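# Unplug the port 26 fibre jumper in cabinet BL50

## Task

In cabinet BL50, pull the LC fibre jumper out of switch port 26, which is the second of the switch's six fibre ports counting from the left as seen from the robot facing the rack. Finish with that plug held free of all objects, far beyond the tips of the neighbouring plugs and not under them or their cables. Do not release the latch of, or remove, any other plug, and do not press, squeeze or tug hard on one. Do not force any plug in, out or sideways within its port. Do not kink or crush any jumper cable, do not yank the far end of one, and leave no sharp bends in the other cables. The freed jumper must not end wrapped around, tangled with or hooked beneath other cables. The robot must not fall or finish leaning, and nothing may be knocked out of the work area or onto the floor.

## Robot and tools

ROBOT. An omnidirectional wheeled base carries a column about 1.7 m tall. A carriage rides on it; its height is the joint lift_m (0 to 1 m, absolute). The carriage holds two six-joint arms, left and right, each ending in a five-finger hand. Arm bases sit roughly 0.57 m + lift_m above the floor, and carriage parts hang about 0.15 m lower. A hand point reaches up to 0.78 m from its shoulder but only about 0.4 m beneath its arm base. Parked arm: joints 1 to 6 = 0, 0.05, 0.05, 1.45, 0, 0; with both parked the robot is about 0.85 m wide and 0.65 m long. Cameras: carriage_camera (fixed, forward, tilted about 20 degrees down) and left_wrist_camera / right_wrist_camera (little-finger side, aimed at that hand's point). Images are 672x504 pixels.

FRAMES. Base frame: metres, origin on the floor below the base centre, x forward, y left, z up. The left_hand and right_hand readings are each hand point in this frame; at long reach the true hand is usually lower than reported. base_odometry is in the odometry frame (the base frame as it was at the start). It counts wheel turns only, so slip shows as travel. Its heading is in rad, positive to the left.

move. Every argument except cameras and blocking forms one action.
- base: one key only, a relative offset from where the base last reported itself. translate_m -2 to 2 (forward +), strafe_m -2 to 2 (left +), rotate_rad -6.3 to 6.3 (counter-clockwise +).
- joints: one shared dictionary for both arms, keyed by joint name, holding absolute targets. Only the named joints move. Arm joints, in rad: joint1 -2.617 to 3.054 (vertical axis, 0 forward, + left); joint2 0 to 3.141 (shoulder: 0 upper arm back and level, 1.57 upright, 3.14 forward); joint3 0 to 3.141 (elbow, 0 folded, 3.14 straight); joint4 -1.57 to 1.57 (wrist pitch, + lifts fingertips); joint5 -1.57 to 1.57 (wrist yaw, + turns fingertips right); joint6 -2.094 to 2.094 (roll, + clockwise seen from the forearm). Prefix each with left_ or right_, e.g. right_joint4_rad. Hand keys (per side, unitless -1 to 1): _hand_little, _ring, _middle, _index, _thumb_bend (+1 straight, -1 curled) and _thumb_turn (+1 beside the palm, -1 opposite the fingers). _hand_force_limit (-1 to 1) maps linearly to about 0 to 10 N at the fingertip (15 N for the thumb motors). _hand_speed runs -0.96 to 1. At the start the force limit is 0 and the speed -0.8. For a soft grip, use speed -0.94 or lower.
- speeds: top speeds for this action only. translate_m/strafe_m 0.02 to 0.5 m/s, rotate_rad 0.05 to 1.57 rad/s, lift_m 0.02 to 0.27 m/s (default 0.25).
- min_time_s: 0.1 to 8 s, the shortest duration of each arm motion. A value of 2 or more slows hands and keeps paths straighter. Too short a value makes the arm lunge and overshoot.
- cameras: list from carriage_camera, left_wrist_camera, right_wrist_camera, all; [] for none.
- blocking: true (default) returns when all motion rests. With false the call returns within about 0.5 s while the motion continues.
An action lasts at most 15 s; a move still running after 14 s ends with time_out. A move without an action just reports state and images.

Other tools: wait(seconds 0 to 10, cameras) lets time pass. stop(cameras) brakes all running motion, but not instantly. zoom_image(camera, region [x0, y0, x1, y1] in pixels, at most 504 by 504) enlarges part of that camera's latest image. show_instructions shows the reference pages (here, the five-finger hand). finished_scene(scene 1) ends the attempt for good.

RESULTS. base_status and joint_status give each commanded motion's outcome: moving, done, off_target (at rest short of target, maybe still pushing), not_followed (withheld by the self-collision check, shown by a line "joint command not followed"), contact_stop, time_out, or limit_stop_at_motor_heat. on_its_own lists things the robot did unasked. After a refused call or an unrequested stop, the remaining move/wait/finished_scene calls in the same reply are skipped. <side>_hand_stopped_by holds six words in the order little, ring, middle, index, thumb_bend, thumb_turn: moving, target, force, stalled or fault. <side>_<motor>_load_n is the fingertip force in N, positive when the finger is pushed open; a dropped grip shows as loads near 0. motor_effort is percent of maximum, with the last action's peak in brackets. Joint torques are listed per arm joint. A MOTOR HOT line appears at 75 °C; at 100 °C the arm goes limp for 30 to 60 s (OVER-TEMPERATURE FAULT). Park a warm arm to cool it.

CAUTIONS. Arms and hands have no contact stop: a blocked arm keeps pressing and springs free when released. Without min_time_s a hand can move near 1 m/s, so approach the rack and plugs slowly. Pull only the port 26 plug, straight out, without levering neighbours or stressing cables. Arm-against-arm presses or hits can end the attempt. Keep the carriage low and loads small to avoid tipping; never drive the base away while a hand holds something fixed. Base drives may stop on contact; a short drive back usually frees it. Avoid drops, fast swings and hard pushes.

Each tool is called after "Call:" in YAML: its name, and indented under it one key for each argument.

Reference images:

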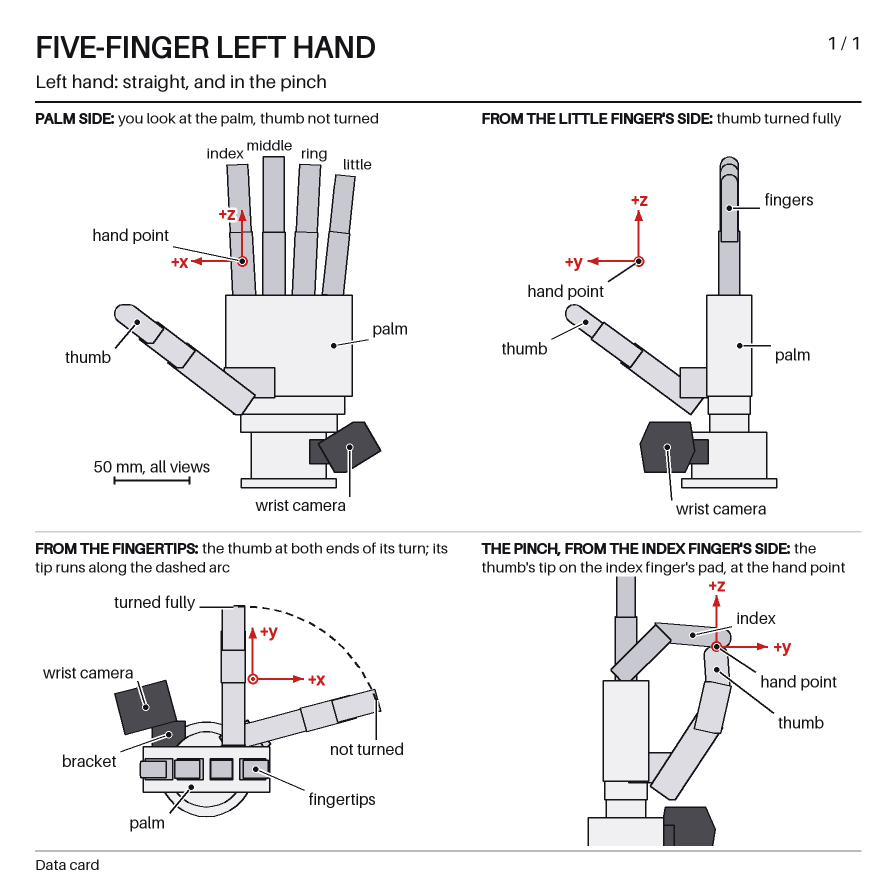

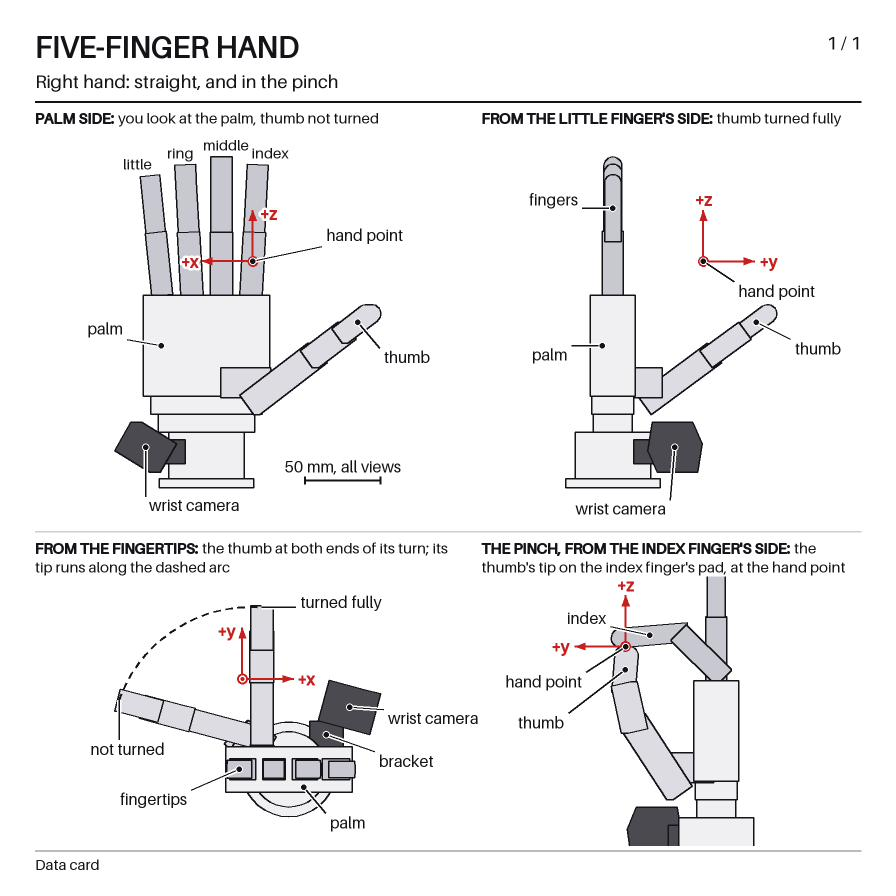

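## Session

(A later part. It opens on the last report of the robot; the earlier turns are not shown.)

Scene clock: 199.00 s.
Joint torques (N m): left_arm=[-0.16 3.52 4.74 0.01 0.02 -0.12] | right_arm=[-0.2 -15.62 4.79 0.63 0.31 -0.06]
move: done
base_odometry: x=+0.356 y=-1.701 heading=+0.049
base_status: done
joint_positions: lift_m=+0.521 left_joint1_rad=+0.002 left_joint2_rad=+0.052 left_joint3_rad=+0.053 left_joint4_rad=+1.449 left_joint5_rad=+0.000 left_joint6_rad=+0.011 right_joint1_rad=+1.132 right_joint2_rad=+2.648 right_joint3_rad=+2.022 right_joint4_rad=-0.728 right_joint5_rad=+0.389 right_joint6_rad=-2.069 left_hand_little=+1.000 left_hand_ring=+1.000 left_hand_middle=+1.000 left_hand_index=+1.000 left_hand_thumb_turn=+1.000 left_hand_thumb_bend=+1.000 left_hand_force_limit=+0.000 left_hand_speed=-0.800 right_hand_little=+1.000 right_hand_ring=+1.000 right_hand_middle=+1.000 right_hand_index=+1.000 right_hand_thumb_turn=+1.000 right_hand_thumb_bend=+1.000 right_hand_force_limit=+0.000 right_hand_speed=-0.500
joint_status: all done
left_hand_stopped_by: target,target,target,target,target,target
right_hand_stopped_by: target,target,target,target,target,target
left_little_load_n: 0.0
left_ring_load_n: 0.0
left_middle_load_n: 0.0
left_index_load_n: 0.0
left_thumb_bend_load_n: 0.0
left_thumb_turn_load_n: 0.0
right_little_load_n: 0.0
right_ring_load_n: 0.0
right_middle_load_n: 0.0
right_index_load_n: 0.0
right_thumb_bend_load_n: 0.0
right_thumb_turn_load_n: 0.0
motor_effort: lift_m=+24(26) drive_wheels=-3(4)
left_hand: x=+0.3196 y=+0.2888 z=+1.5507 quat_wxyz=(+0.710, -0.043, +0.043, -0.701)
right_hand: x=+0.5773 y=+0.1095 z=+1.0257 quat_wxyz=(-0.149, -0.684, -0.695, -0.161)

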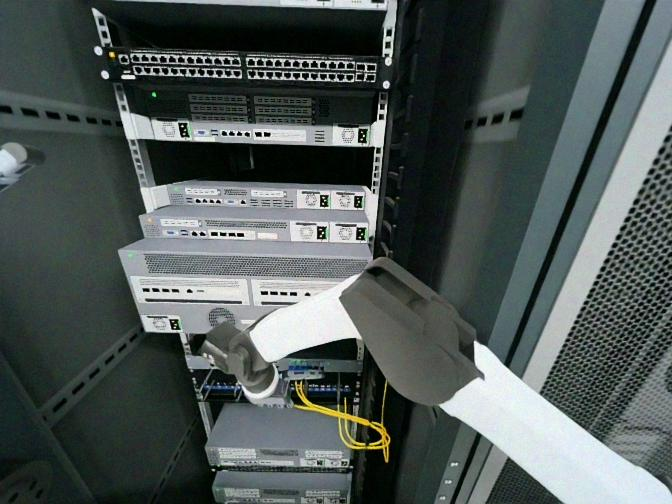

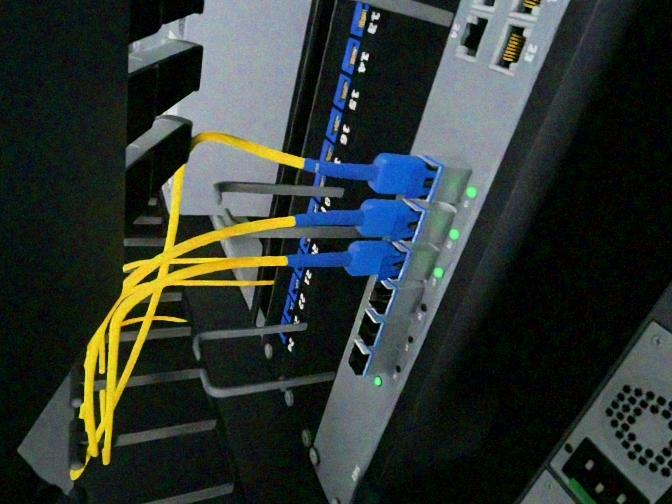

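Call:
move:
  base: {"translate_m": -0.009}
  joints: {"lift_m": 0.547}
  speeds: {"translate_m": 0.02, "lift_m": 0.05}

Call:
move:
  base: {"translate_m": -0.01}
  joints: {"lift_m": 0.577}
  speeds: {"translate_m": 0.02, "lift_m": 0.05}
  cameras: ["right_wrist_camera"]

Call:
zoom_image:
  camera: "right_wrist_camera"
  region: [100, 20, 400, 230]

Scene clock: 200.87 s.
Joint torques (N m): left_arm=[-0.12 3.74 4.55 0.01 0.05 -0.12] | right_arm=[-0.13 -15.46 4.78 0.8 0.28 -0.06]
move: done
base_odometry: x=+0.347 y=-1.701 heading=+0.049
base_status: done
joint_positions: lift_m=+0.547 left_joint1_rad=+0.002 left_joint2_rad=+0.052 left_joint3_rad=+0.053 left_joint4_rad=+1.449 left_joint5_rad=+0.000 left_joint6_rad=+0.011 right_joint1_rad=+1.134 right_joint2_rad=+2.647 right_joint3_rad=+2.022 right_joint4_rad=-0.740 right_joint5_rad=+0.389 right_joint6_rad=-2.069 left_hand_little=+1.000 left_hand_ring=+1.000 left_hand_middle=+1.000 left_hand_index=+1.000 left_hand_thumb_turn=+1.000 left_hand_thumb_bend=+1.000 left_hand_force_limit=+0.000 left_hand_speed=-0.800 right_hand_little=+1.000 right_hand_ring=+1.000 right_hand_middle=+1.000 right_hand_index=+1.000 right_hand_thumb_turn=+1.000 right_hand_thumb_bend=+1.000 right_hand_force_limit=+0.000 right_hand_speed=-0.500
joint_status: all done
left_hand_stopped_by: target,target,target,target,target,target
right_hand_stopped_by: target,target,target,target,target,target
left_little_load_n: 0.0
left_ring_load_n: 0.0
left_middle_load_n: 0.0
left_index_load_n: 0.0
left_thumb_bend_load_n: 0.0
left_thumb_turn_load_n: 0.0
right_little_load_n: 0.0
right_ring_load_n: 0.0
right_middle_load_n: 0.0
right_index_load_n: 0.0
right_thumb_bend_load_n: -0.5
right_thumb_turn_load_n: 0.0
motor_effort: lift_m=+23(27) drive_wheels=-2(8)
left_hand: x=+0.3196 y=+0.2888 z=+1.5767 quat_wxyz=(+0.710, -0.043, +0.043, -0.701)
right_hand: x=+0.5752 y=+0.1079 z=+1.0513 quat_wxyz=(-0.151, -0.683, -0.697, -0.156)
pictures: none

Scene clock: 201.87 s.
Joint torques (N m): left_arm=[-0.2 3.54 4.45 -0.01 0.03 -0.05] | right_arm=[-0.17 -15.47 5.03 0.69 0.28 -0.06]
move: done
base_odometry: x=+0.337 y=-1.702 heading=+0.049
base_status: done
joint_positions: lift_m=+0.577 left_joint1_rad=+0.002 left_joint2_rad=+0.052 left_joint3_rad=+0.053 left_joint4_rad=+1.448 left_joint5_rad=+0.000 left_joint6_rad=+0.011 right_joint1_rad=+1.134 right_joint2_rad=+2.646 right_joint3_rad=+2.021 right_joint4_rad=-0.728 right_joint5_rad=+0.389 right_joint6_rad=-2.069 left_hand_little=+1.000 left_hand_ring=+1.000 left_hand_middle=+1.000 left_hand_index=+1.000 left_hand_thumb_turn=+1.000 left_hand_thumb_bend=+1.000 left_hand_force_limit=+0.000 left_hand_speed=-0.800 right_hand_little=+1.000 right_hand_ring=+1.000 right_hand_middle=+1.000 right_hand_index=+1.000 right_hand_thumb_turn=+1.000 right_hand_thumb_bend=+1.000 right_hand_force_limit=+0.000 right_hand_speed=-0.500
joint_status: all done
left_hand_stopped_by: target,target,target,target,target,target
right_hand_stopped_by: target,target,target,target,target,target
left_little_load_n: 0.0
left_ring_load_n: 0.0
left_middle_load_n: 0.0
left_index_load_n: 0.0
left_thumb_bend_load_n: 0.5
left_thumb_turn_load_n: 0.0
right_little_load_n: 0.0
right_ring_load_n: 0.0
right_middle_load_n: 0.0
right_index_load_n: 0.0
right_thumb_bend_load_n: 0.0
right_thumb_turn_load_n: 0.0
motor_effort: lift_m=+23(26) drive_wheels=-2(8)
left_hand: x=+0.3197 y=+0.2888 z=+1.6067 quat_wxyz=(+0.710, -0.043, +0.043, -0.701)
right_hand: x=+0.5765 y=+0.1101 z=+1.0823 quat_wxyz=(-0.149, -0.684, -0.696, -0.161)

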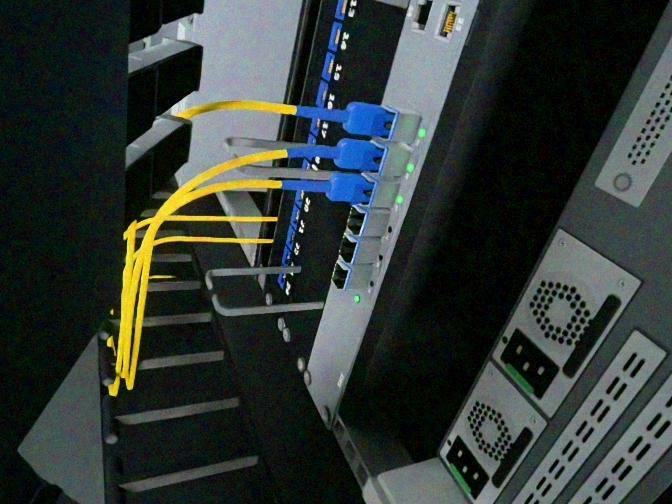

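Scaled by 1.680.

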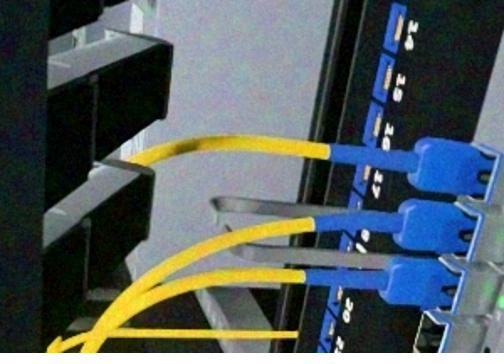

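Call:
move:
  base: {"strafe_m": -0.005}
  speeds: {"strafe_m": 0.03}

Call:
move:
  base: {"translate_m": 0.008}
  speeds: {"translate_m": 0.03}
  cameras: ["right_wrist_camera"]

Call:
zoom_image:
  camera: "right_wrist_camera"
  region: [100, 20, 400, 230]

Scene clock: 204.23 s.
Joint torques (N m): left_arm=[0.12 3.63 4.44 0.02 0.01 -0.14] | right_arm=[-0.02 -15.57 4.92 0.66 0.28 -0.06]
move: done
base_odometry: x=+0.337 y=-1.707 heading=+0.049
base_status: done
joint_positions: lift_m=+0.577 left_joint1_rad=+0.002 left_joint2_rad=+0.052 left_joint3_rad=+0.053 left_joint4_rad=+1.448 left_joint5_rad=+0.000 left_joint6_rad=+0.011 right_joint1_rad=+1.134 right_joint2_rad=+2.646 right_joint3_rad=+2.021 right_joint4_rad=-0.727 right_joint5_rad=+0.389 right_joint6_rad=-2.069 left_hand_little=+1.000 left_hand_ring=+1.000 left_hand_middle=+1.000 left_hand_index=+1.000 left_hand_thumb_turn=+1.000 left_hand_thumb_bend=+1.000 left_hand_force_limit=+0.000 left_hand_speed=-0.800 right_hand_little=+1.000 right_hand_ring=+1.000 right_hand_middle=+1.000 right_hand_index=+1.000 right_hand_thumb_turn=+1.000 right_hand_thumb_bend=+1.000 right_hand_force_limit=+0.000 right_hand_speed=-0.500
joint_status: not commanded
left_hand_stopped_by: target,target,target,target,target,target
right_hand_stopped_by: target,target,target,target,target,target
left_little_load_n: 0.0
left_ring_load_n: 0.0
left_middle_load_n: 0.0
left_index_load_n: 0.0
left_thumb_bend_load_n: 0.0
left_thumb_turn_load_n: 0.0
right_little_load_n: 0.0
right_ring_load_n: 0.0
right_middle_load_n: 0.0
right_index_load_n: 0.0
right_thumb_bend_load_n: 0.0
right_thumb_turn_load_n: 0.0
motor_effort: lift_m=+23(23) drive_wheels=+0(6)
left_hand: x=+0.3197 y=+0.2888 z=+1.6067 quat_wxyz=(+0.710, -0.043, +0.043, -0.701)
right_hand: x=+0.5766 y=+0.1103 z=+1.0823 quat_wxyz=(-0.149, -0.684, -0.696, -0.162)
pictures: none

Scene clock: 205.03 s.
Joint torques (N m): left_arm=[0.02 3.37 4.53 0.06 0 -0.14] | right_arm=[0.05 -15.39 4.89 0.65 0.29 -0.07]
move: done
base_odometry: x=+0.345 y=-1.707 heading=+0.049
base_status: done
joint_positions: lift_m=+0.577 left_joint1_rad=+0.002 left_joint2_rad=+0.052 left_joint3_rad=+0.053 left_joint4_rad=+1.447 left_joint5_rad=-0.001 left_joint6_rad=+0.011 right_joint1_rad=+1.131 right_joint2_rad=+2.646 right_joint3_rad=+2.021 right_joint4_rad=-0.727 right_joint5_rad=+0.389 right_joint6_rad=-2.069 left_hand_little=+1.000 left_hand_ring=+1.000 left_hand_middle=+1.000 left_hand_index=+1.000 left_hand_thumb_turn=+1.000 left_hand_thumb_bend=+1.000 left_hand_force_limit=+0.000 left_hand_speed=-0.800 right_hand_little=+1.000 right_hand_ring=+1.000 right_hand_middle=+1.000 right_hand_index=+1.000 right_hand_thumb_turn=+1.000 right_hand_thumb_bend=+1.000 right_hand_force_limit=+0.000 right_hand_speed=-0.500
joint_status: not commanded
left_hand_stopped_by: target,target,target,target,target,target
right_hand_stopped_by: target,target,target,target,target,target
left_little_load_n: 0.0
left_ring_load_n: 0.0
left_middle_load_n: 0.0
left_index_load_n: 0.0
left_thumb_bend_load_n: 0.0
left_thumb_turn_load_n: 0.0
right_little_load_n: 0.0
right_ring_load_n: 0.0
right_middle_load_n: 0.0
right_index_load_n: 0.0
right_thumb_bend_load_n: 0.0
right_thumb_turn_load_n: 0.0
motor_effort: lift_m=+23(23) drive_wheels=-3(6)
left_hand: x=+0.3201 y=+0.2888 z=+1.6066 quat_wxyz=(+0.710, -0.044, +0.043, -0.701)
right_hand: x=+0.5776 y=+0.1096 z=+1.0824 quat_wxyz=(-0.149, -0.684, -0.695, -0.162)

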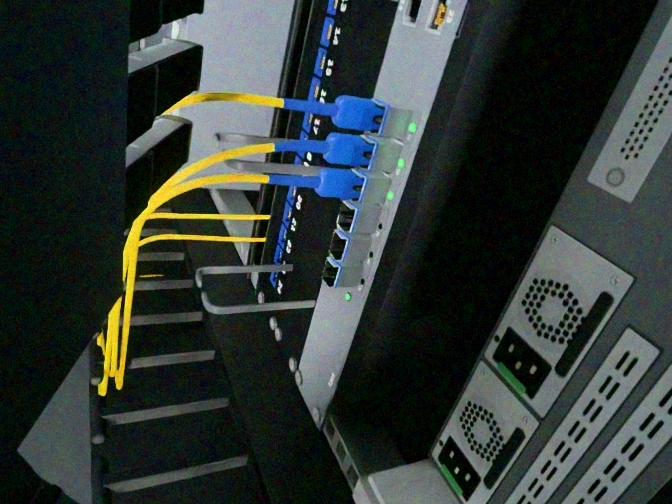

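Scaled by 1.680.

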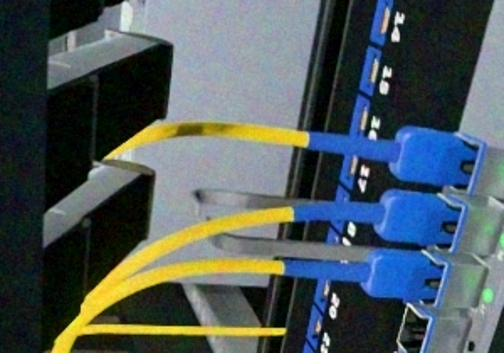

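Call:
move:
  base: {"translate_m": 0.004}
  joints: {"lift_m": 0.562}
  speeds: {"translate_m": 0.02, "lift_m": 0.04}
  cameras: ["right_wrist_camera"]

Call:
zoom_image:
  camera: "right_wrist_camera"
  region: [100, 20, 400, 230]

Scene clock: 207.20 s.
Joint torques (N m): left_arm=[-0.16 3.49 4.4 0.03 -0.01 -0.11] | right_arm=[0.17 -15.35 4.9 0.66 0.29 -0.06]
move: done
base_odometry: x=+0.349 y=-1.707 heading=+0.049
base_status: done
joint_positions: lift_m=+0.562 left_joint1_rad=+0.002 left_joint2_rad=+0.052 left_joint3_rad=+0.053 left_joint4_rad=+1.447 left_joint5_rad=-0.001 left_joint6_rad=+0.011 right_joint1_rad=+1.131 right_joint2_rad=+2.646 right_joint3_rad=+2.021 right_joint4_rad=-0.725 right_joint5_rad=+0.389 right_joint6_rad=-2.069 left_hand_little=+1.000 left_hand_ring=+1.000 left_hand_middle=+1.000 left_hand_index=+1.000 left_hand_thumb_turn=+1.000 left_hand_thumb_bend=+1.000 left_hand_force_limit=+0.000 left_hand_speed=-0.800 right_hand_little=+1.000 right_hand_ring=+1.000 right_hand_middle=+1.000 right_hand_index=+1.000 right_hand_thumb_turn=+1.000 right_hand_thumb_bend=+1.000 right_hand_force_limit=+0.000 right_hand_speed=-0.500
joint_status: all done
left_hand_stopped_by: target,target,target,target,target,target
right_hand_stopped_by: target,target,target,target,target,target
left_little_load_n: 0.0
left_ring_load_n: 0.0
left_middle_load_n: 0.0
left_index_load_n: 0.0
left_thumb_bend_load_n: 0.0
left_thumb_turn_load_n: 0.0
right_little_load_n: 0.0
right_ring_load_n: 0.0
right_middle_load_n: 0.0
right_index_load_n: 0.0
right_thumb_bend_load_n: 0.0
right_thumb_turn_load_n: 0.0
motor_effort: lift_m=+24(25) drive_wheels=-4(6)
left_hand: x=+0.3201 y=+0.2888 z=+1.5915 quat_wxyz=(+0.710, -0.044, +0.043, -0.701)
right_hand: x=+0.5778 y=+0.1099 z=+1.0674 quat_wxyz=(-0.149, -0.685, -0.695, -0.163)

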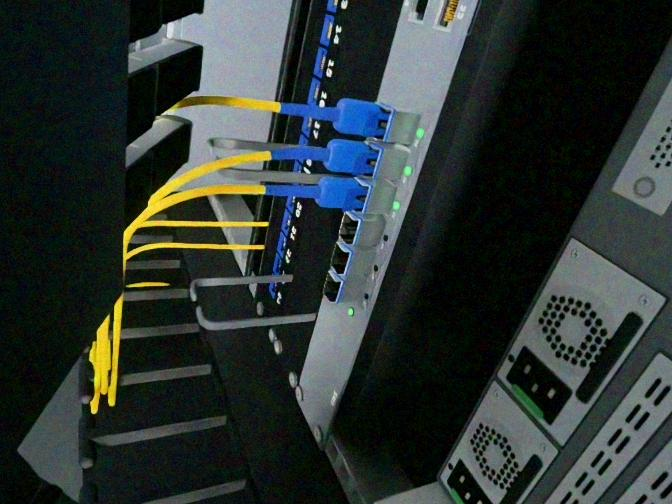

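Scaled by 1.680.

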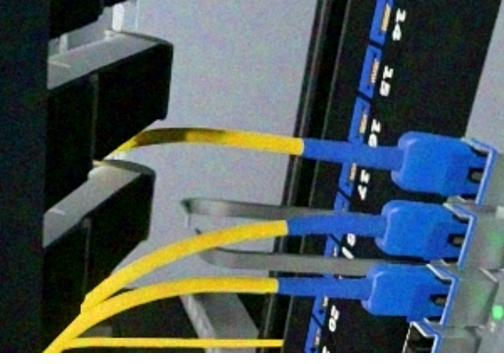

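Call:
move:
  base: {"translate_m": 0.005}
  joints: {"lift_m": 0.546}
  speeds: {"translate_m": 0.02, "lift_m": 0.04}
  cameras: ["right_wrist_camera"]

Call:
zoom_image:
  camera: "right_wrist_camera"
  region: [100, 20, 400, 230]

Scene clock: 208.20 s.
Joint torques (N m): left_arm=[-0.12 3.62 4.57 0.03 0 -0.12] | right_arm=[0.14 -15.45 4.92 0.66 0.28 -0.06]
move: done
base_odometry: x=+0.354 y=-1.707 heading=+0.049
base_status: done
joint_positions: lift_m=+0.546 left_joint1_rad=+0.002 left_joint2_rad=+0.052 left_joint3_rad=+0.053 left_joint4_rad=+1.446 left_joint5_rad=-0.001 left_joint6_rad=+0.011 right_joint1_rad=+1.132 right_joint2_rad=+2.646 right_joint3_rad=+2.021 right_joint4_rad=-0.725 right_joint5_rad=+0.389 right_joint6_rad=-2.069 left_hand_little=+1.000 left_hand_ring=+1.000 left_hand_middle=+1.000 left_hand_index=+1.000 left_hand_thumb_turn=+1.000 left_hand_thumb_bend=+1.000 left_hand_force_limit=+0.000 left_hand_speed=-0.800 right_hand_little=+1.000 right_hand_ring=+1.000 right_hand_middle=+1.000 right_hand_index=+1.000 right_hand_thumb_turn=+1.000 right_hand_thumb_bend=+1.000 right_hand_force_limit=+0.000 right_hand_speed=-0.500
joint_status: all done
left_hand_stopped_by: target,target,target,target,target,target
right_hand_stopped_by: target,target,target,target,target,target
left_little_load_n: 0.0
left_ring_load_n: 0.0
left_middle_load_n: 0.0
left_index_load_n: 0.0
left_thumb_bend_load_n: 0.0
left_thumb_turn_load_n: 0.0
right_little_load_n: 0.0
right_ring_load_n: 0.0
right_middle_load_n: 0.0
right_index_load_n: 0.0
right_thumb_bend_load_n: 0.0
right_thumb_turn_load_n: 0.0
motor_effort: lift_m=+24(25) drive_wheels=-1(5)
left_hand: x=+0.3203 y=+0.2888 z=+1.5754 quat_wxyz=(+0.710, -0.044, +0.044, -0.701)
right_hand: x=+0.5777 y=+0.1101 z=+1.0516 quat_wxyz=(-0.149, -0.684, -0.695, -0.163)

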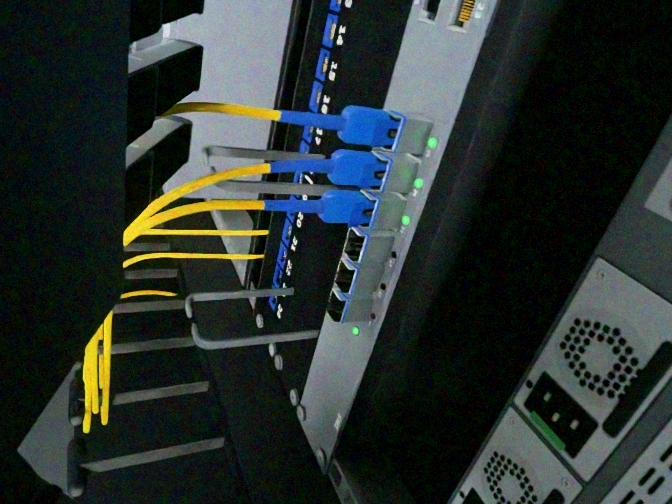

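Scaled by 1.680.

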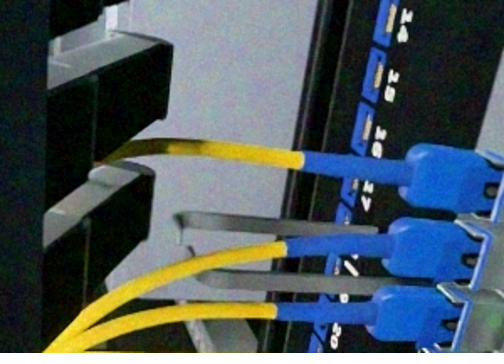

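Call:
zoom_image:
  camera: "right_wrist_camera"
  region: [250, 80, 470, 340]

Scaled by 1.938.

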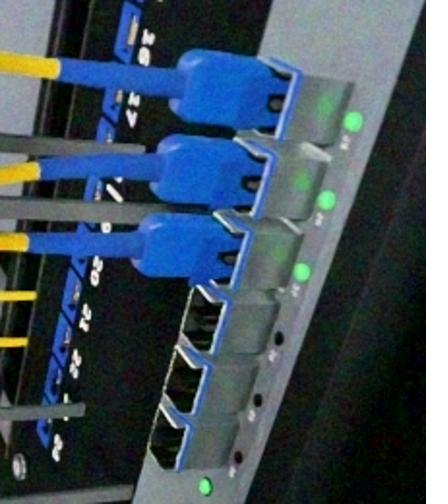

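Call:
move:
  base: {"translate_m": 0.006}
  joints: {"lift_m": 0.522}
  speeds: {"translate_m": 0.02, "lift_m": 0.05}
  cameras: ["right_wrist_camera", "carriage_camera"]

Call:
zoom_image:
  camera: "right_wrist_camera"
  region: [100, 40, 400, 250]

Scene clock: 210.07 s.
Joint torques (N m): left_arm=[0.08 3.44 4.77 0.05 0.07 -0.09] | right_arm=[0.14 -15.5 4.94 0.64 0.28 -0.06]
move: done
base_odometry: x=+0.360 y=-1.706 heading=+0.049
base_status: done
joint_positions: lift_m=+0.522 left_joint1_rad=+0.002 left_joint2_rad=+0.052 left_joint3_rad=+0.053 left_joint4_rad=+1.447 left_joint5_rad=-0.001 left_joint6_rad=+0.011 right_joint1_rad=+1.132 right_joint2_rad=+2.645 right_joint3_rad=+2.021 right_joint4_rad=-0.725 right_joint5_rad=+0.389 right_joint6_rad=-2.069 left_hand_little=+1.000 left_hand_ring=+1.000 left_hand_middle=+1.000 left_hand_index=+1.000 left_hand_thumb_turn=+1.000 left_hand_thumb_bend=+1.000 left_hand_force_limit=+0.000 left_hand_speed=-0.800 right_hand_little=+1.000 right_hand_ring=+1.000 right_hand_middle=+1.000 right_hand_index=+1.000 right_hand_thumb_turn=+1.000 right_hand_thumb_bend=+1.000 right_hand_force_limit=+0.000 right_hand_speed=-0.500
joint_status: all done
left_hand_stopped_by: target,target,target,target,target,target
right_hand_stopped_by: target,target,target,target,target,target
left_little_load_n: 0.0
left_ring_load_n: 0.0
left_middle_load_n: 0.0
left_index_load_n: 0.0
left_thumb_bend_load_n: 0.0
left_thumb_turn_load_n: 0.0
right_little_load_n: 0.0
right_ring_load_n: 0.0
right_middle_load_n: 0.0
right_index_load_n: 0.0
right_thumb_bend_load_n: 0.0
right_thumb_turn_load_n: 0.0
motor_effort: lift_m=+24(25) drive_wheels=-5(7)
left_hand: x=+0.3201 y=+0.2889 z=+1.5515 quat_wxyz=(+0.710, -0.044, +0.043, -0.701)
right_hand: x=+0.5777 y=+0.1102 z=+1.0278 quat_wxyz=(-0.149, -0.684, -0.695, -0.163)
pictures: carriage_camera, right_wrist_camera

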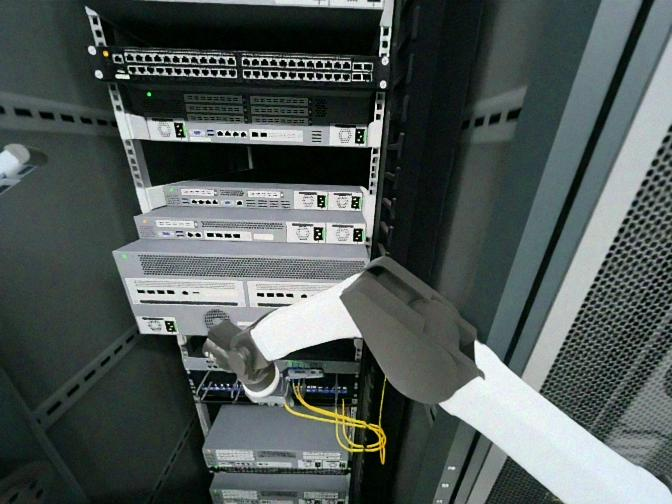

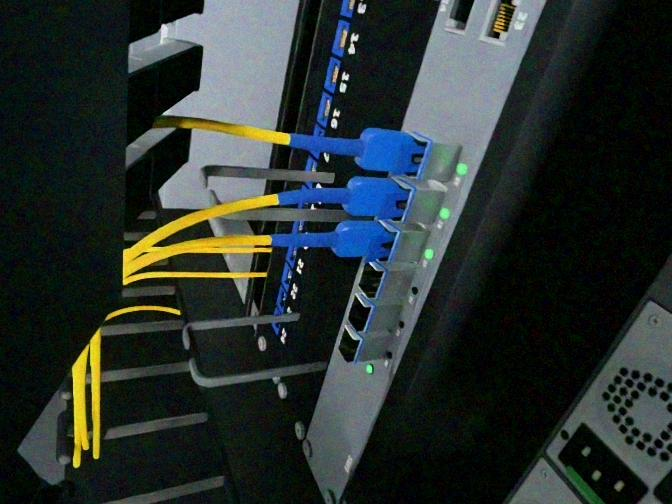

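Scaled by 1.680.

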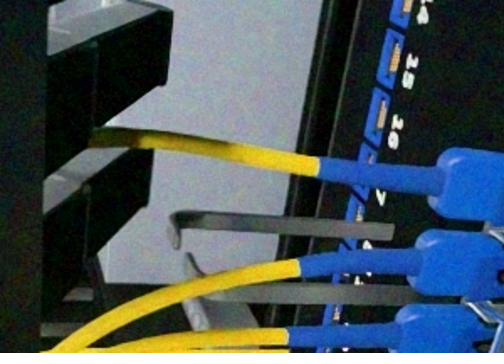

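Call:
move:
  base: {"translate_m": 0.005}
  joints: {"lift_m": 0.505}
  speeds: {"translate_m": 0.02, "lift_m": 0.04}
  cameras: ["right_wrist_camera"]

Call:
zoom_image:
  camera: "right_wrist_camera"
  region: [100, 80, 470, 340]

Scene clock: 211.00 s.
Joint torques (N m): left_arm=[-0.09 3.59 4.55 -0.01 -0.02 -0.13] | right_arm=[-0.01 -15.34 4.97 0.65 0.26 -0.06]
move: done
base_odometry: x=+0.365 y=-1.706 heading=+0.048
base_status: done
joint_positions: lift_m=+0.505 left_joint1_rad=+0.002 left_joint2_rad=+0.052 left_joint3_rad=+0.053 left_joint4_rad=+1.448 left_joint5_rad=-0.001 left_joint6_rad=+0.011 right_joint1_rad=+1.132 right_joint2_rad=+2.645 right_joint3_rad=+2.021 right_joint4_rad=-0.725 right_joint5_rad=+0.389 right_joint6_rad=-2.069 left_hand_little=+1.000 left_hand_ring=+1.000 left_hand_middle=+1.000 left_hand_index=+1.000 left_hand_thumb_turn=+1.000 left_hand_thumb_bend=+1.000 left_hand_force_limit=+0.000 left_hand_speed=-0.800 right_hand_little=+1.000 right_hand_ring=+1.000 right_hand_middle=+1.000 right_hand_index=+1.000 right_hand_thumb_turn=+1.000 right_hand_thumb_bend=+1.000 right_hand_force_limit=+0.000 right_hand_speed=-0.500
joint_status: all done
left_hand_stopped_by: target,target,target,target,target,target
right_hand_stopped_by: target,target,target,target,target,target
left_little_load_n: 0.0
left_ring_load_n: 0.0
left_middle_load_n: 0.0
left_index_load_n: -0.5
left_thumb_bend_load_n: 0.0
left_thumb_turn_load_n: 0.0
right_little_load_n: 0.0
right_ring_load_n: 0.0
right_middle_load_n: 0.0
right_index_load_n: 0.0
right_thumb_bend_load_n: 0.0
right_thumb_turn_load_n: 0.0
motor_effort: lift_m=+23(25) drive_wheels=-1(6)
left_hand: x=+0.3197 y=+0.2890 z=+1.5347 quat_wxyz=(+0.710, -0.043, +0.043, -0.701)
right_hand: x=+0.5775 y=+0.1103 z=+1.0108 quat_wxyz=(-0.149, -0.684, -0.695, -0.163)

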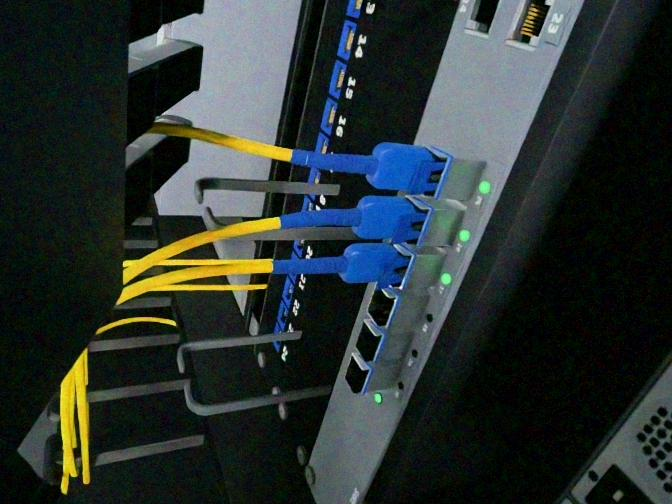

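Scaled by 1.362.

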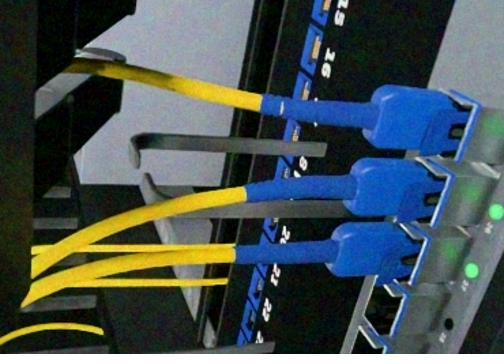

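Call:
move:
  base: {"strafe_m": 0.009}
  speeds: {"strafe_m": 0.03}
  cameras: ["right_wrist_camera"]

Call:
zoom_image:
  camera: "right_wrist_camera"
  region: [100, 80, 470, 340]

Scene clock: 212.43 s.
Joint torques (N m): left_arm=[0.03 3.6 4.75 0.05 0.06 -0.1] | right_arm=[0.08 -15.3 4.93 0.68 0.28 -0.06]
move: done
base_odometry: x=+0.364 y=-1.698 heading=+0.048
base_status: done
joint_positions: lift_m=+0.505 left_joint1_rad=+0.001 left_joint2_rad=+0.052 left_joint3_rad=+0.053 left_joint4_rad=+1.448 left_joint5_rad=+0.000 left_joint6_rad=+0.011 right_joint1_rad=+1.132 right_joint2_rad=+2.645 right_joint3_rad=+2.021 right_joint4_rad=-0.726 right_joint5_rad=+0.389 right_joint6_rad=-2.069 left_hand_little=+1.000 left_hand_ring=+1.000 left_hand_middle=+1.000 left_hand_index=+1.000 left_hand_thumb_turn=+1.000 left_hand_thumb_bend=+1.000 left_hand_force_limit=+0.000 left_hand_speed=-0.800 right_hand_little=+1.000 right_hand_ring=+1.000 right_hand_middle=+1.000 right_hand_index=+1.000 right_hand_thumb_turn=+1.000 right_hand_thumb_bend=+1.000 right_hand_force_limit=+0.000 right_hand_speed=-0.500
joint_status: not commanded
left_hand_stopped_by: target,target,target,target,target,target
right_hand_stopped_by: target,target,target,target,target,target
left_little_load_n: 0.0
left_ring_load_n: 0.0
left_middle_load_n: -0.5
left_index_load_n: 0.0
left_thumb_bend_load_n: 0.0
left_thumb_turn_load_n: 0.0
right_little_load_n: 0.0
right_ring_load_n: 0.0
right_middle_load_n: 0.0
right_index_load_n: -0.5
right_thumb_bend_load_n: -0.5
right_thumb_turn_load_n: 0.0
motor_effort: lift_m=+24(24) drive_wheels=+0(6)
left_hand: x=+0.3197 y=+0.2887 z=+1.5346 quat_wxyz=(+0.710, -0.043, +0.043, -0.702)
right_hand: x=+0.5775 y=+0.1101 z=+1.0108 quat_wxyz=(-0.149, -0.684, -0.695, -0.163)

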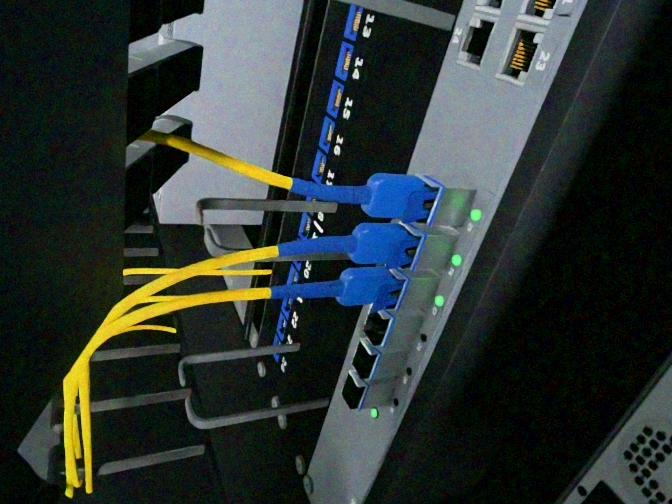

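Scaled by 1.362.

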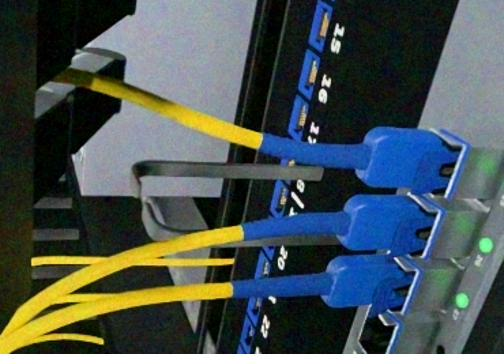

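Call:
move:
  base: {"strafe_m": 0.006}
  speeds: {"strafe_m": 0.03}

Call:
move:
  base: {"translate_m": 0.003}
  joints: {"lift_m": 0.497}
  speeds: {"translate_m": 0.02, "lift_m": 0.03}
  cameras: ["right_wrist_camera", "carriage_camera"]

Call:
zoom_image:
  camera: "right_wrist_camera"
  region: [100, 110, 470, 370]

Call:
zoom_image:
  camera: "carriage_camera"
  region: [170, 300, 380, 450]

Scene clock: 213.63 s.
Joint torques (N m): left_arm=[0.05 3.62 4.64 0.03 -0.03 -0.11] | right_arm=[0.03 -15.38 4.92 0.65 0.28 -0.06]
move: done
base_odometry: x=+0.364 y=-1.692 heading=+0.047
base_status: done
joint_positions: lift_m=+0.505 left_joint1_rad=+0.000 left_joint2_rad=+0.052 left_joint3_rad=+0.053 left_joint4_rad=+1.448 left_joint5_rad=-0.001 left_joint6_rad=+0.011 right_joint1_rad=+1.131 right_joint2_rad=+2.645 right_joint3_rad=+2.021 right_joint4_rad=-0.727 right_joint5_rad=+0.390 right_joint6_rad=-2.069 left_hand_little=+1.000 left_hand_ring=+1.000 left_hand_middle=+1.000 left_hand_index=+1.000 left_hand_thumb_turn=+1.000 left_hand_thumb_bend=+1.000 left_hand_force_limit=+0.000 left_hand_speed=-0.800 right_hand_little=+1.000 right_hand_ring=+1.000 right_hand_middle=+1.000 right_hand_index=+1.000 right_hand_thumb_turn=+1.000 right_hand_thumb_bend=+1.000 right_hand_force_limit=+0.000 right_hand_speed=-0.500
joint_status: not commanded
left_hand_stopped_by: target,target,target,target,target,target
right_hand_stopped_by: target,target,target,target,target,target
left_little_load_n: 0.0
left_ring_load_n: 0.0
left_middle_load_n: 0.0
left_index_load_n: 0.0
left_thumb_bend_load_n: 0.0
left_thumb_turn_load_n: 0.0
right_little_load_n: 0.0
right_ring_load_n: 0.0
right_middle_load_n: 0.0
right_index_load_n: 0.0
right_thumb_bend_load_n: 0.0
right_thumb_turn_load_n: 0.0
motor_effort: lift_m=+24(24) drive_wheels=-6(6)
left_hand: x=+0.3196 y=+0.2887 z=+1.5347 quat_wxyz=(+0.710, -0.043, +0.043, -0.702)
right_hand: x=+0.5778 y=+0.1098 z=+1.0108 quat_wxyz=(-0.149, -0.684, -0.695, -0.162)
pictures: none

Scene clock: 214.27 s.
Joint torques (N m): left_arm=[-0.02 3.41 4.81 -0.02 0.01 -0.13] | right_arm=[0.17 -15.45 4.86 0.69 0.27 -0.06]
move: done
base_odometry: x=+0.367 y=-1.692 heading=+0.047
base_status: done
joint_positions: lift_m=+0.497 left_joint1_rad=+0.000 left_joint2_rad=+0.052 left_joint3_rad=+0.053 left_joint4_rad=+1.448 left_joint5_rad=-0.001 left_joint6_rad=+0.011 right_joint1_rad=+1.131 right_joint2_rad=+2.645 right_joint3_rad=+2.021 right_joint4_rad=-0.730 right_joint5_rad=+0.390 right_joint6_rad=-2.069 left_hand_little=+1.000 left_hand_ring=+1.000 left_hand_middle=+1.000 left_hand_index=+1.000 left_hand_thumb_turn=+1.000 left_hand_thumb_bend=+1.000 left_hand_force_limit=+0.000 left_hand_speed=-0.800 right_hand_little=+1.000 right_hand_ring=+1.000 right_hand_middle=+1.000 right_hand_index=+1.000 right_hand_thumb_turn=+1.000 right_hand_thumb_bend=+1.000 right_hand_force_limit=+0.000 right_hand_speed=-0.500
joint_status: all done
left_hand_stopped_by: target,target,target,target,target,target
right_hand_stopped_by: target,target,target,target,target,target
left_little_load_n: 0.0
left_ring_load_n: 0.0
left_middle_load_n: 0.0
left_index_load_n: 0.0
left_thumb_bend_load_n: 0.0
left_thumb_turn_load_n: 0.0
right_little_load_n: 0.0
right_ring_load_n: 0.0
right_middle_load_n: 0.0
right_index_load_n: 0.0
right_thumb_bend_load_n: 0.0
right_thumb_turn_load_n: 0.0
motor_effort: lift_m=+24(25) drive_wheels=-2(8)
left_hand: x=+0.3196 y=+0.2887 z=+1.5267 quat_wxyz=(+0.710, -0.043, +0.043, -0.702)
right_hand: x=+0.5776 y=+0.1091 z=+1.0028 quat_wxyz=(-0.150, -0.684, -0.695, -0.161)
pictures: carriage_camera, right_wrist_camera

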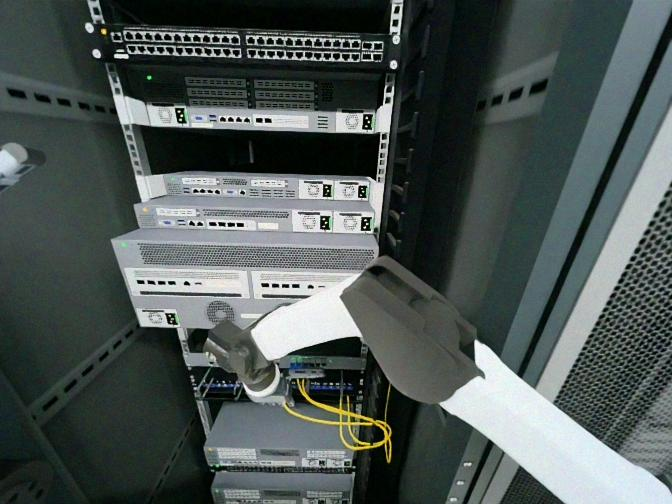

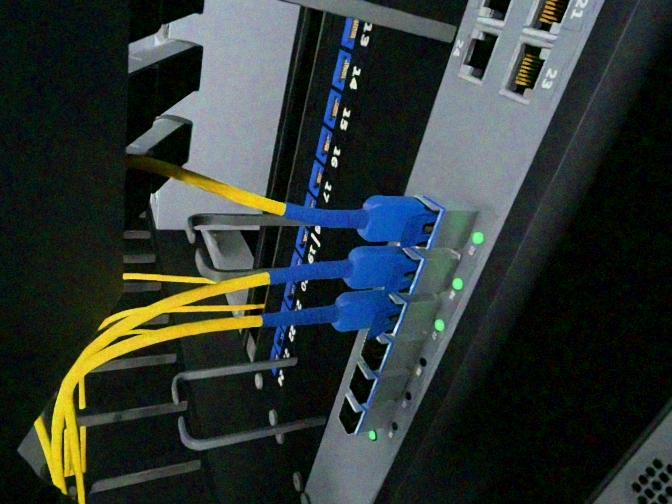

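Scaled by 1.362.

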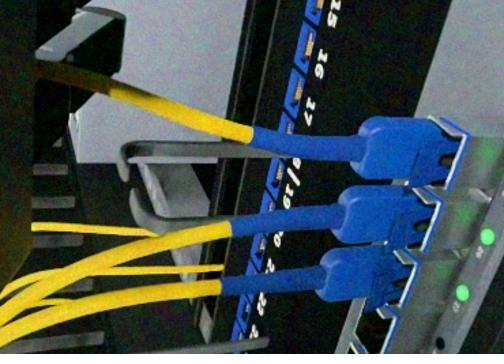

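Scaled by 2.400.

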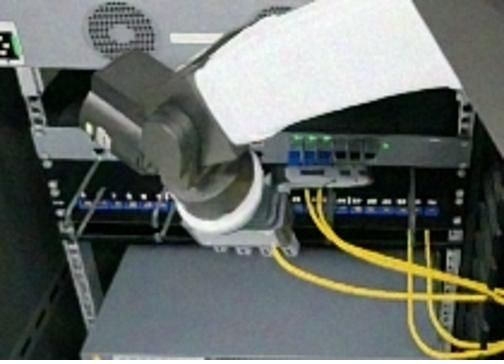

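Call:
move:
  joints: {"right_hand_thumb_bend": 0.8, "right_hand_speed": -0.3}

Call:
move:
  joints: {"right_hand_thumb_turn": -0.56}
  cameras: ["right_wrist_camera", "carriage_camera"]

Call:
zoom_image:
  camera: "right_wrist_camera"
  region: [200, 110, 570, 370]

Call:
zoom_image:
  camera: "carriage_camera"
  region: [240, 330, 350, 410]

Scene clock: 215.97 s.
Joint torques (N m): left_arm=[0.08 3.58 4.7 0 0.03 -0.14] | right_arm=[0.13 -15.38 4.9 0.69 0.27 -0.06]
move: done
base_odometry: x=+0.367 y=-1.692 heading=+0.047
base_status: not commanded
joint_positions: lift_m=+0.497 left_joint1_rad=+0.000 left_joint2_rad=+0.052 left_joint3_rad=+0.053 left_joint4_rad=+1.448 left_joint5_rad=-0.001 left_joint6_rad=+0.011 right_joint1_rad=+1.131 right_joint2_rad=+2.645 right_joint3_rad=+2.021 right_joint4_rad=-0.730 right_joint5_rad=+0.390 right_joint6_rad=-2.069 left_hand_little=+1.000 left_hand_ring=+1.000 left_hand_middle=+1.000 left_hand_index=+1.000 left_hand_thumb_turn=+1.000 left_hand_thumb_bend=+1.000 left_hand_force_limit=+0.000 left_hand_speed=-0.800 right_hand_little=+1.000 right_hand_ring=+1.000 right_hand_middle=+1.000 right_hand_index=+1.000 right_hand_thumb_turn=+1.000 right_hand_thumb_bend=+0.800 right_hand_force_limit=+0.000 right_hand_speed=-0.300
joint_status: all done
left_hand_stopped_by: target,target,target,target,target,target
right_hand_stopped_by: target,target,target,target,target,target
left_little_load_n: 0.0
left_ring_load_n: 0.0
left_middle_load_n: 0.0
left_index_load_n: 0.0
left_thumb_bend_load_n: 0.0
left_thumb_turn_load_n: 0.0
right_little_load_n: 0.0
right_ring_load_n: 0.0
right_middle_load_n: 0.0
right_index_load_n: 0.0
right_thumb_bend_load_n: -0.5
right_thumb_turn_load_n: 0.5
motor_effort: lift_m=+23(24) drive_wheels=-4(4)
left_hand: x=+0.3196 y=+0.2888 z=+1.5267 quat_wxyz=(+0.710, -0.043, +0.043, -0.702)
right_hand: x=+0.5776 y=+0.1091 z=+1.0028 quat_wxyz=(-0.150, -0.684, -0.695, -0.161)
pictures: none

Scene clock: 217.60 s.
Joint torques (N m): left_arm=[-0.06 3.38 4.63 0.01 0.03 -0.12] | right_arm=[0.12 -15.38 4.93 0.7 0.27 -0.05]
move: done
base_odometry: x=+0.367 y=-1.692 heading=+0.047
base_status: not commanded
joint_positions: lift_m=+0.497 left_joint1_rad=+0.000 left_joint2_rad=+0.052 left_joint3_rad=+0.053 left_joint4_rad=+1.448 left_joint5_rad=-0.001 left_joint6_rad=+0.011 right_joint1_rad=+1.131 right_joint2_rad=+2.645 right_joint3_rad=+2.021 right_joint4_rad=-0.730 right_joint5_rad=+0.390 right_joint6_rad=-2.069 left_hand_little=+1.000 left_hand_ring=+1.000 left_hand_middle=+1.000 left_hand_index=+1.000 left_hand_thumb_turn=+1.000 left_hand_thumb_bend=+1.000 left_hand_force_limit=+0.000 left_hand_speed=-0.800 right_hand_little=+1.000 right_hand_ring=+1.000 right_hand_middle=+1.000 right_hand_index=+1.000 right_hand_thumb_turn=-0.560 right_hand_thumb_bend=+0.800 right_hand_force_limit=+0.000 right_hand_speed=-0.300
joint_status: all done
left_hand_stopped_by: target,target,target,target,target,target
right_hand_stopped_by: target,target,target,target,target,target
left_little_load_n: 0.0
left_ring_load_n: 0.0
left_middle_load_n: 0.0
left_index_load_n: 0.0
left_thumb_bend_load_n: 0.0
left_thumb_turn_load_n: 0.0
right_little_load_n: 0.0
right_ring_load_n: 0.0
right_middle_load_n: 0.0
right_index_load_n: 0.0
right_thumb_bend_load_n: 0.0
right_thumb_turn_load_n: 0.0
motor_effort: lift_m=+23(24) drive_wheels=-4(4)
left_hand: x=+0.3196 y=+0.2888 z=+1.5267 quat_wxyz=(+0.710, -0.043, +0.043, -0.702)
right_hand: x=+0.5776 y=+0.1091 z=+1.0028 quat_wxyz=(-0.150, -0.684, -0.695, -0.161)
pictures: carriage_camera, right_wrist_camera

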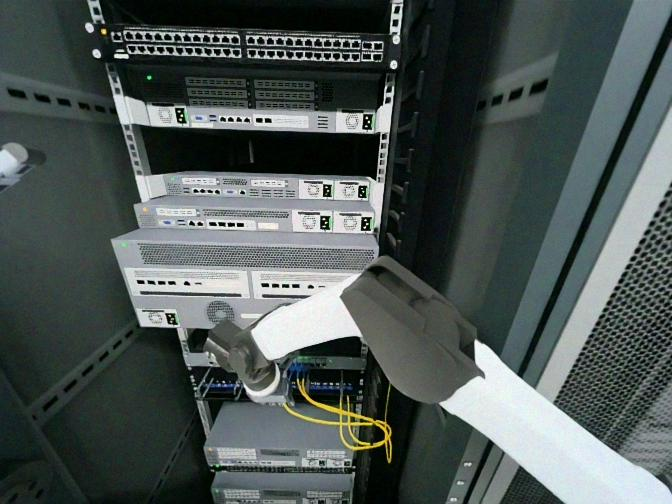

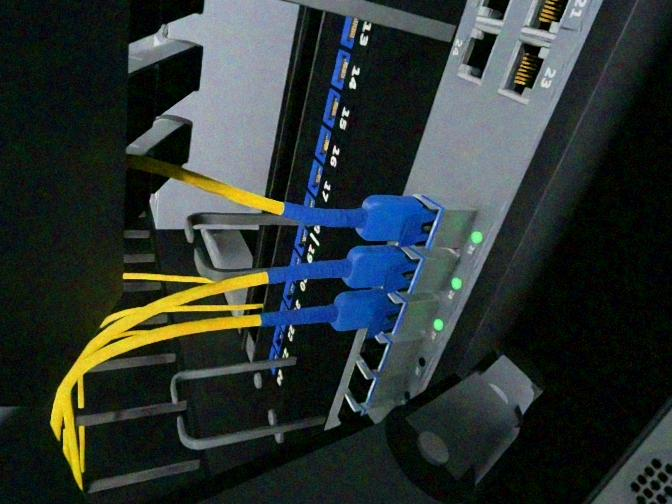

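Scaled by 1.362.

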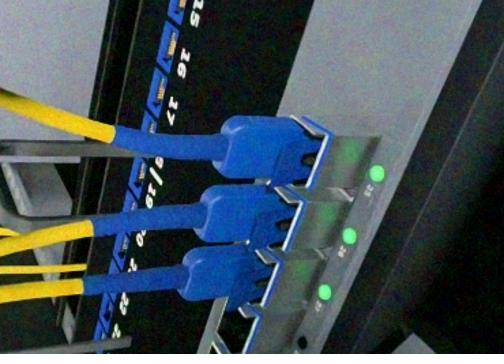

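Scaled by 4.582.

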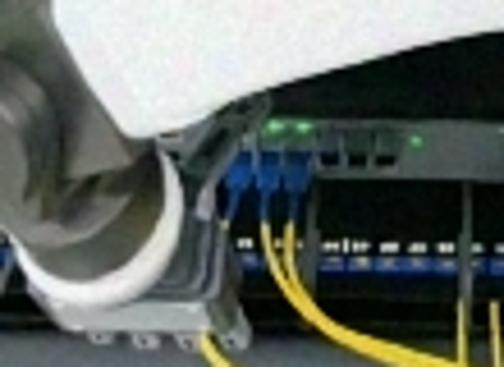

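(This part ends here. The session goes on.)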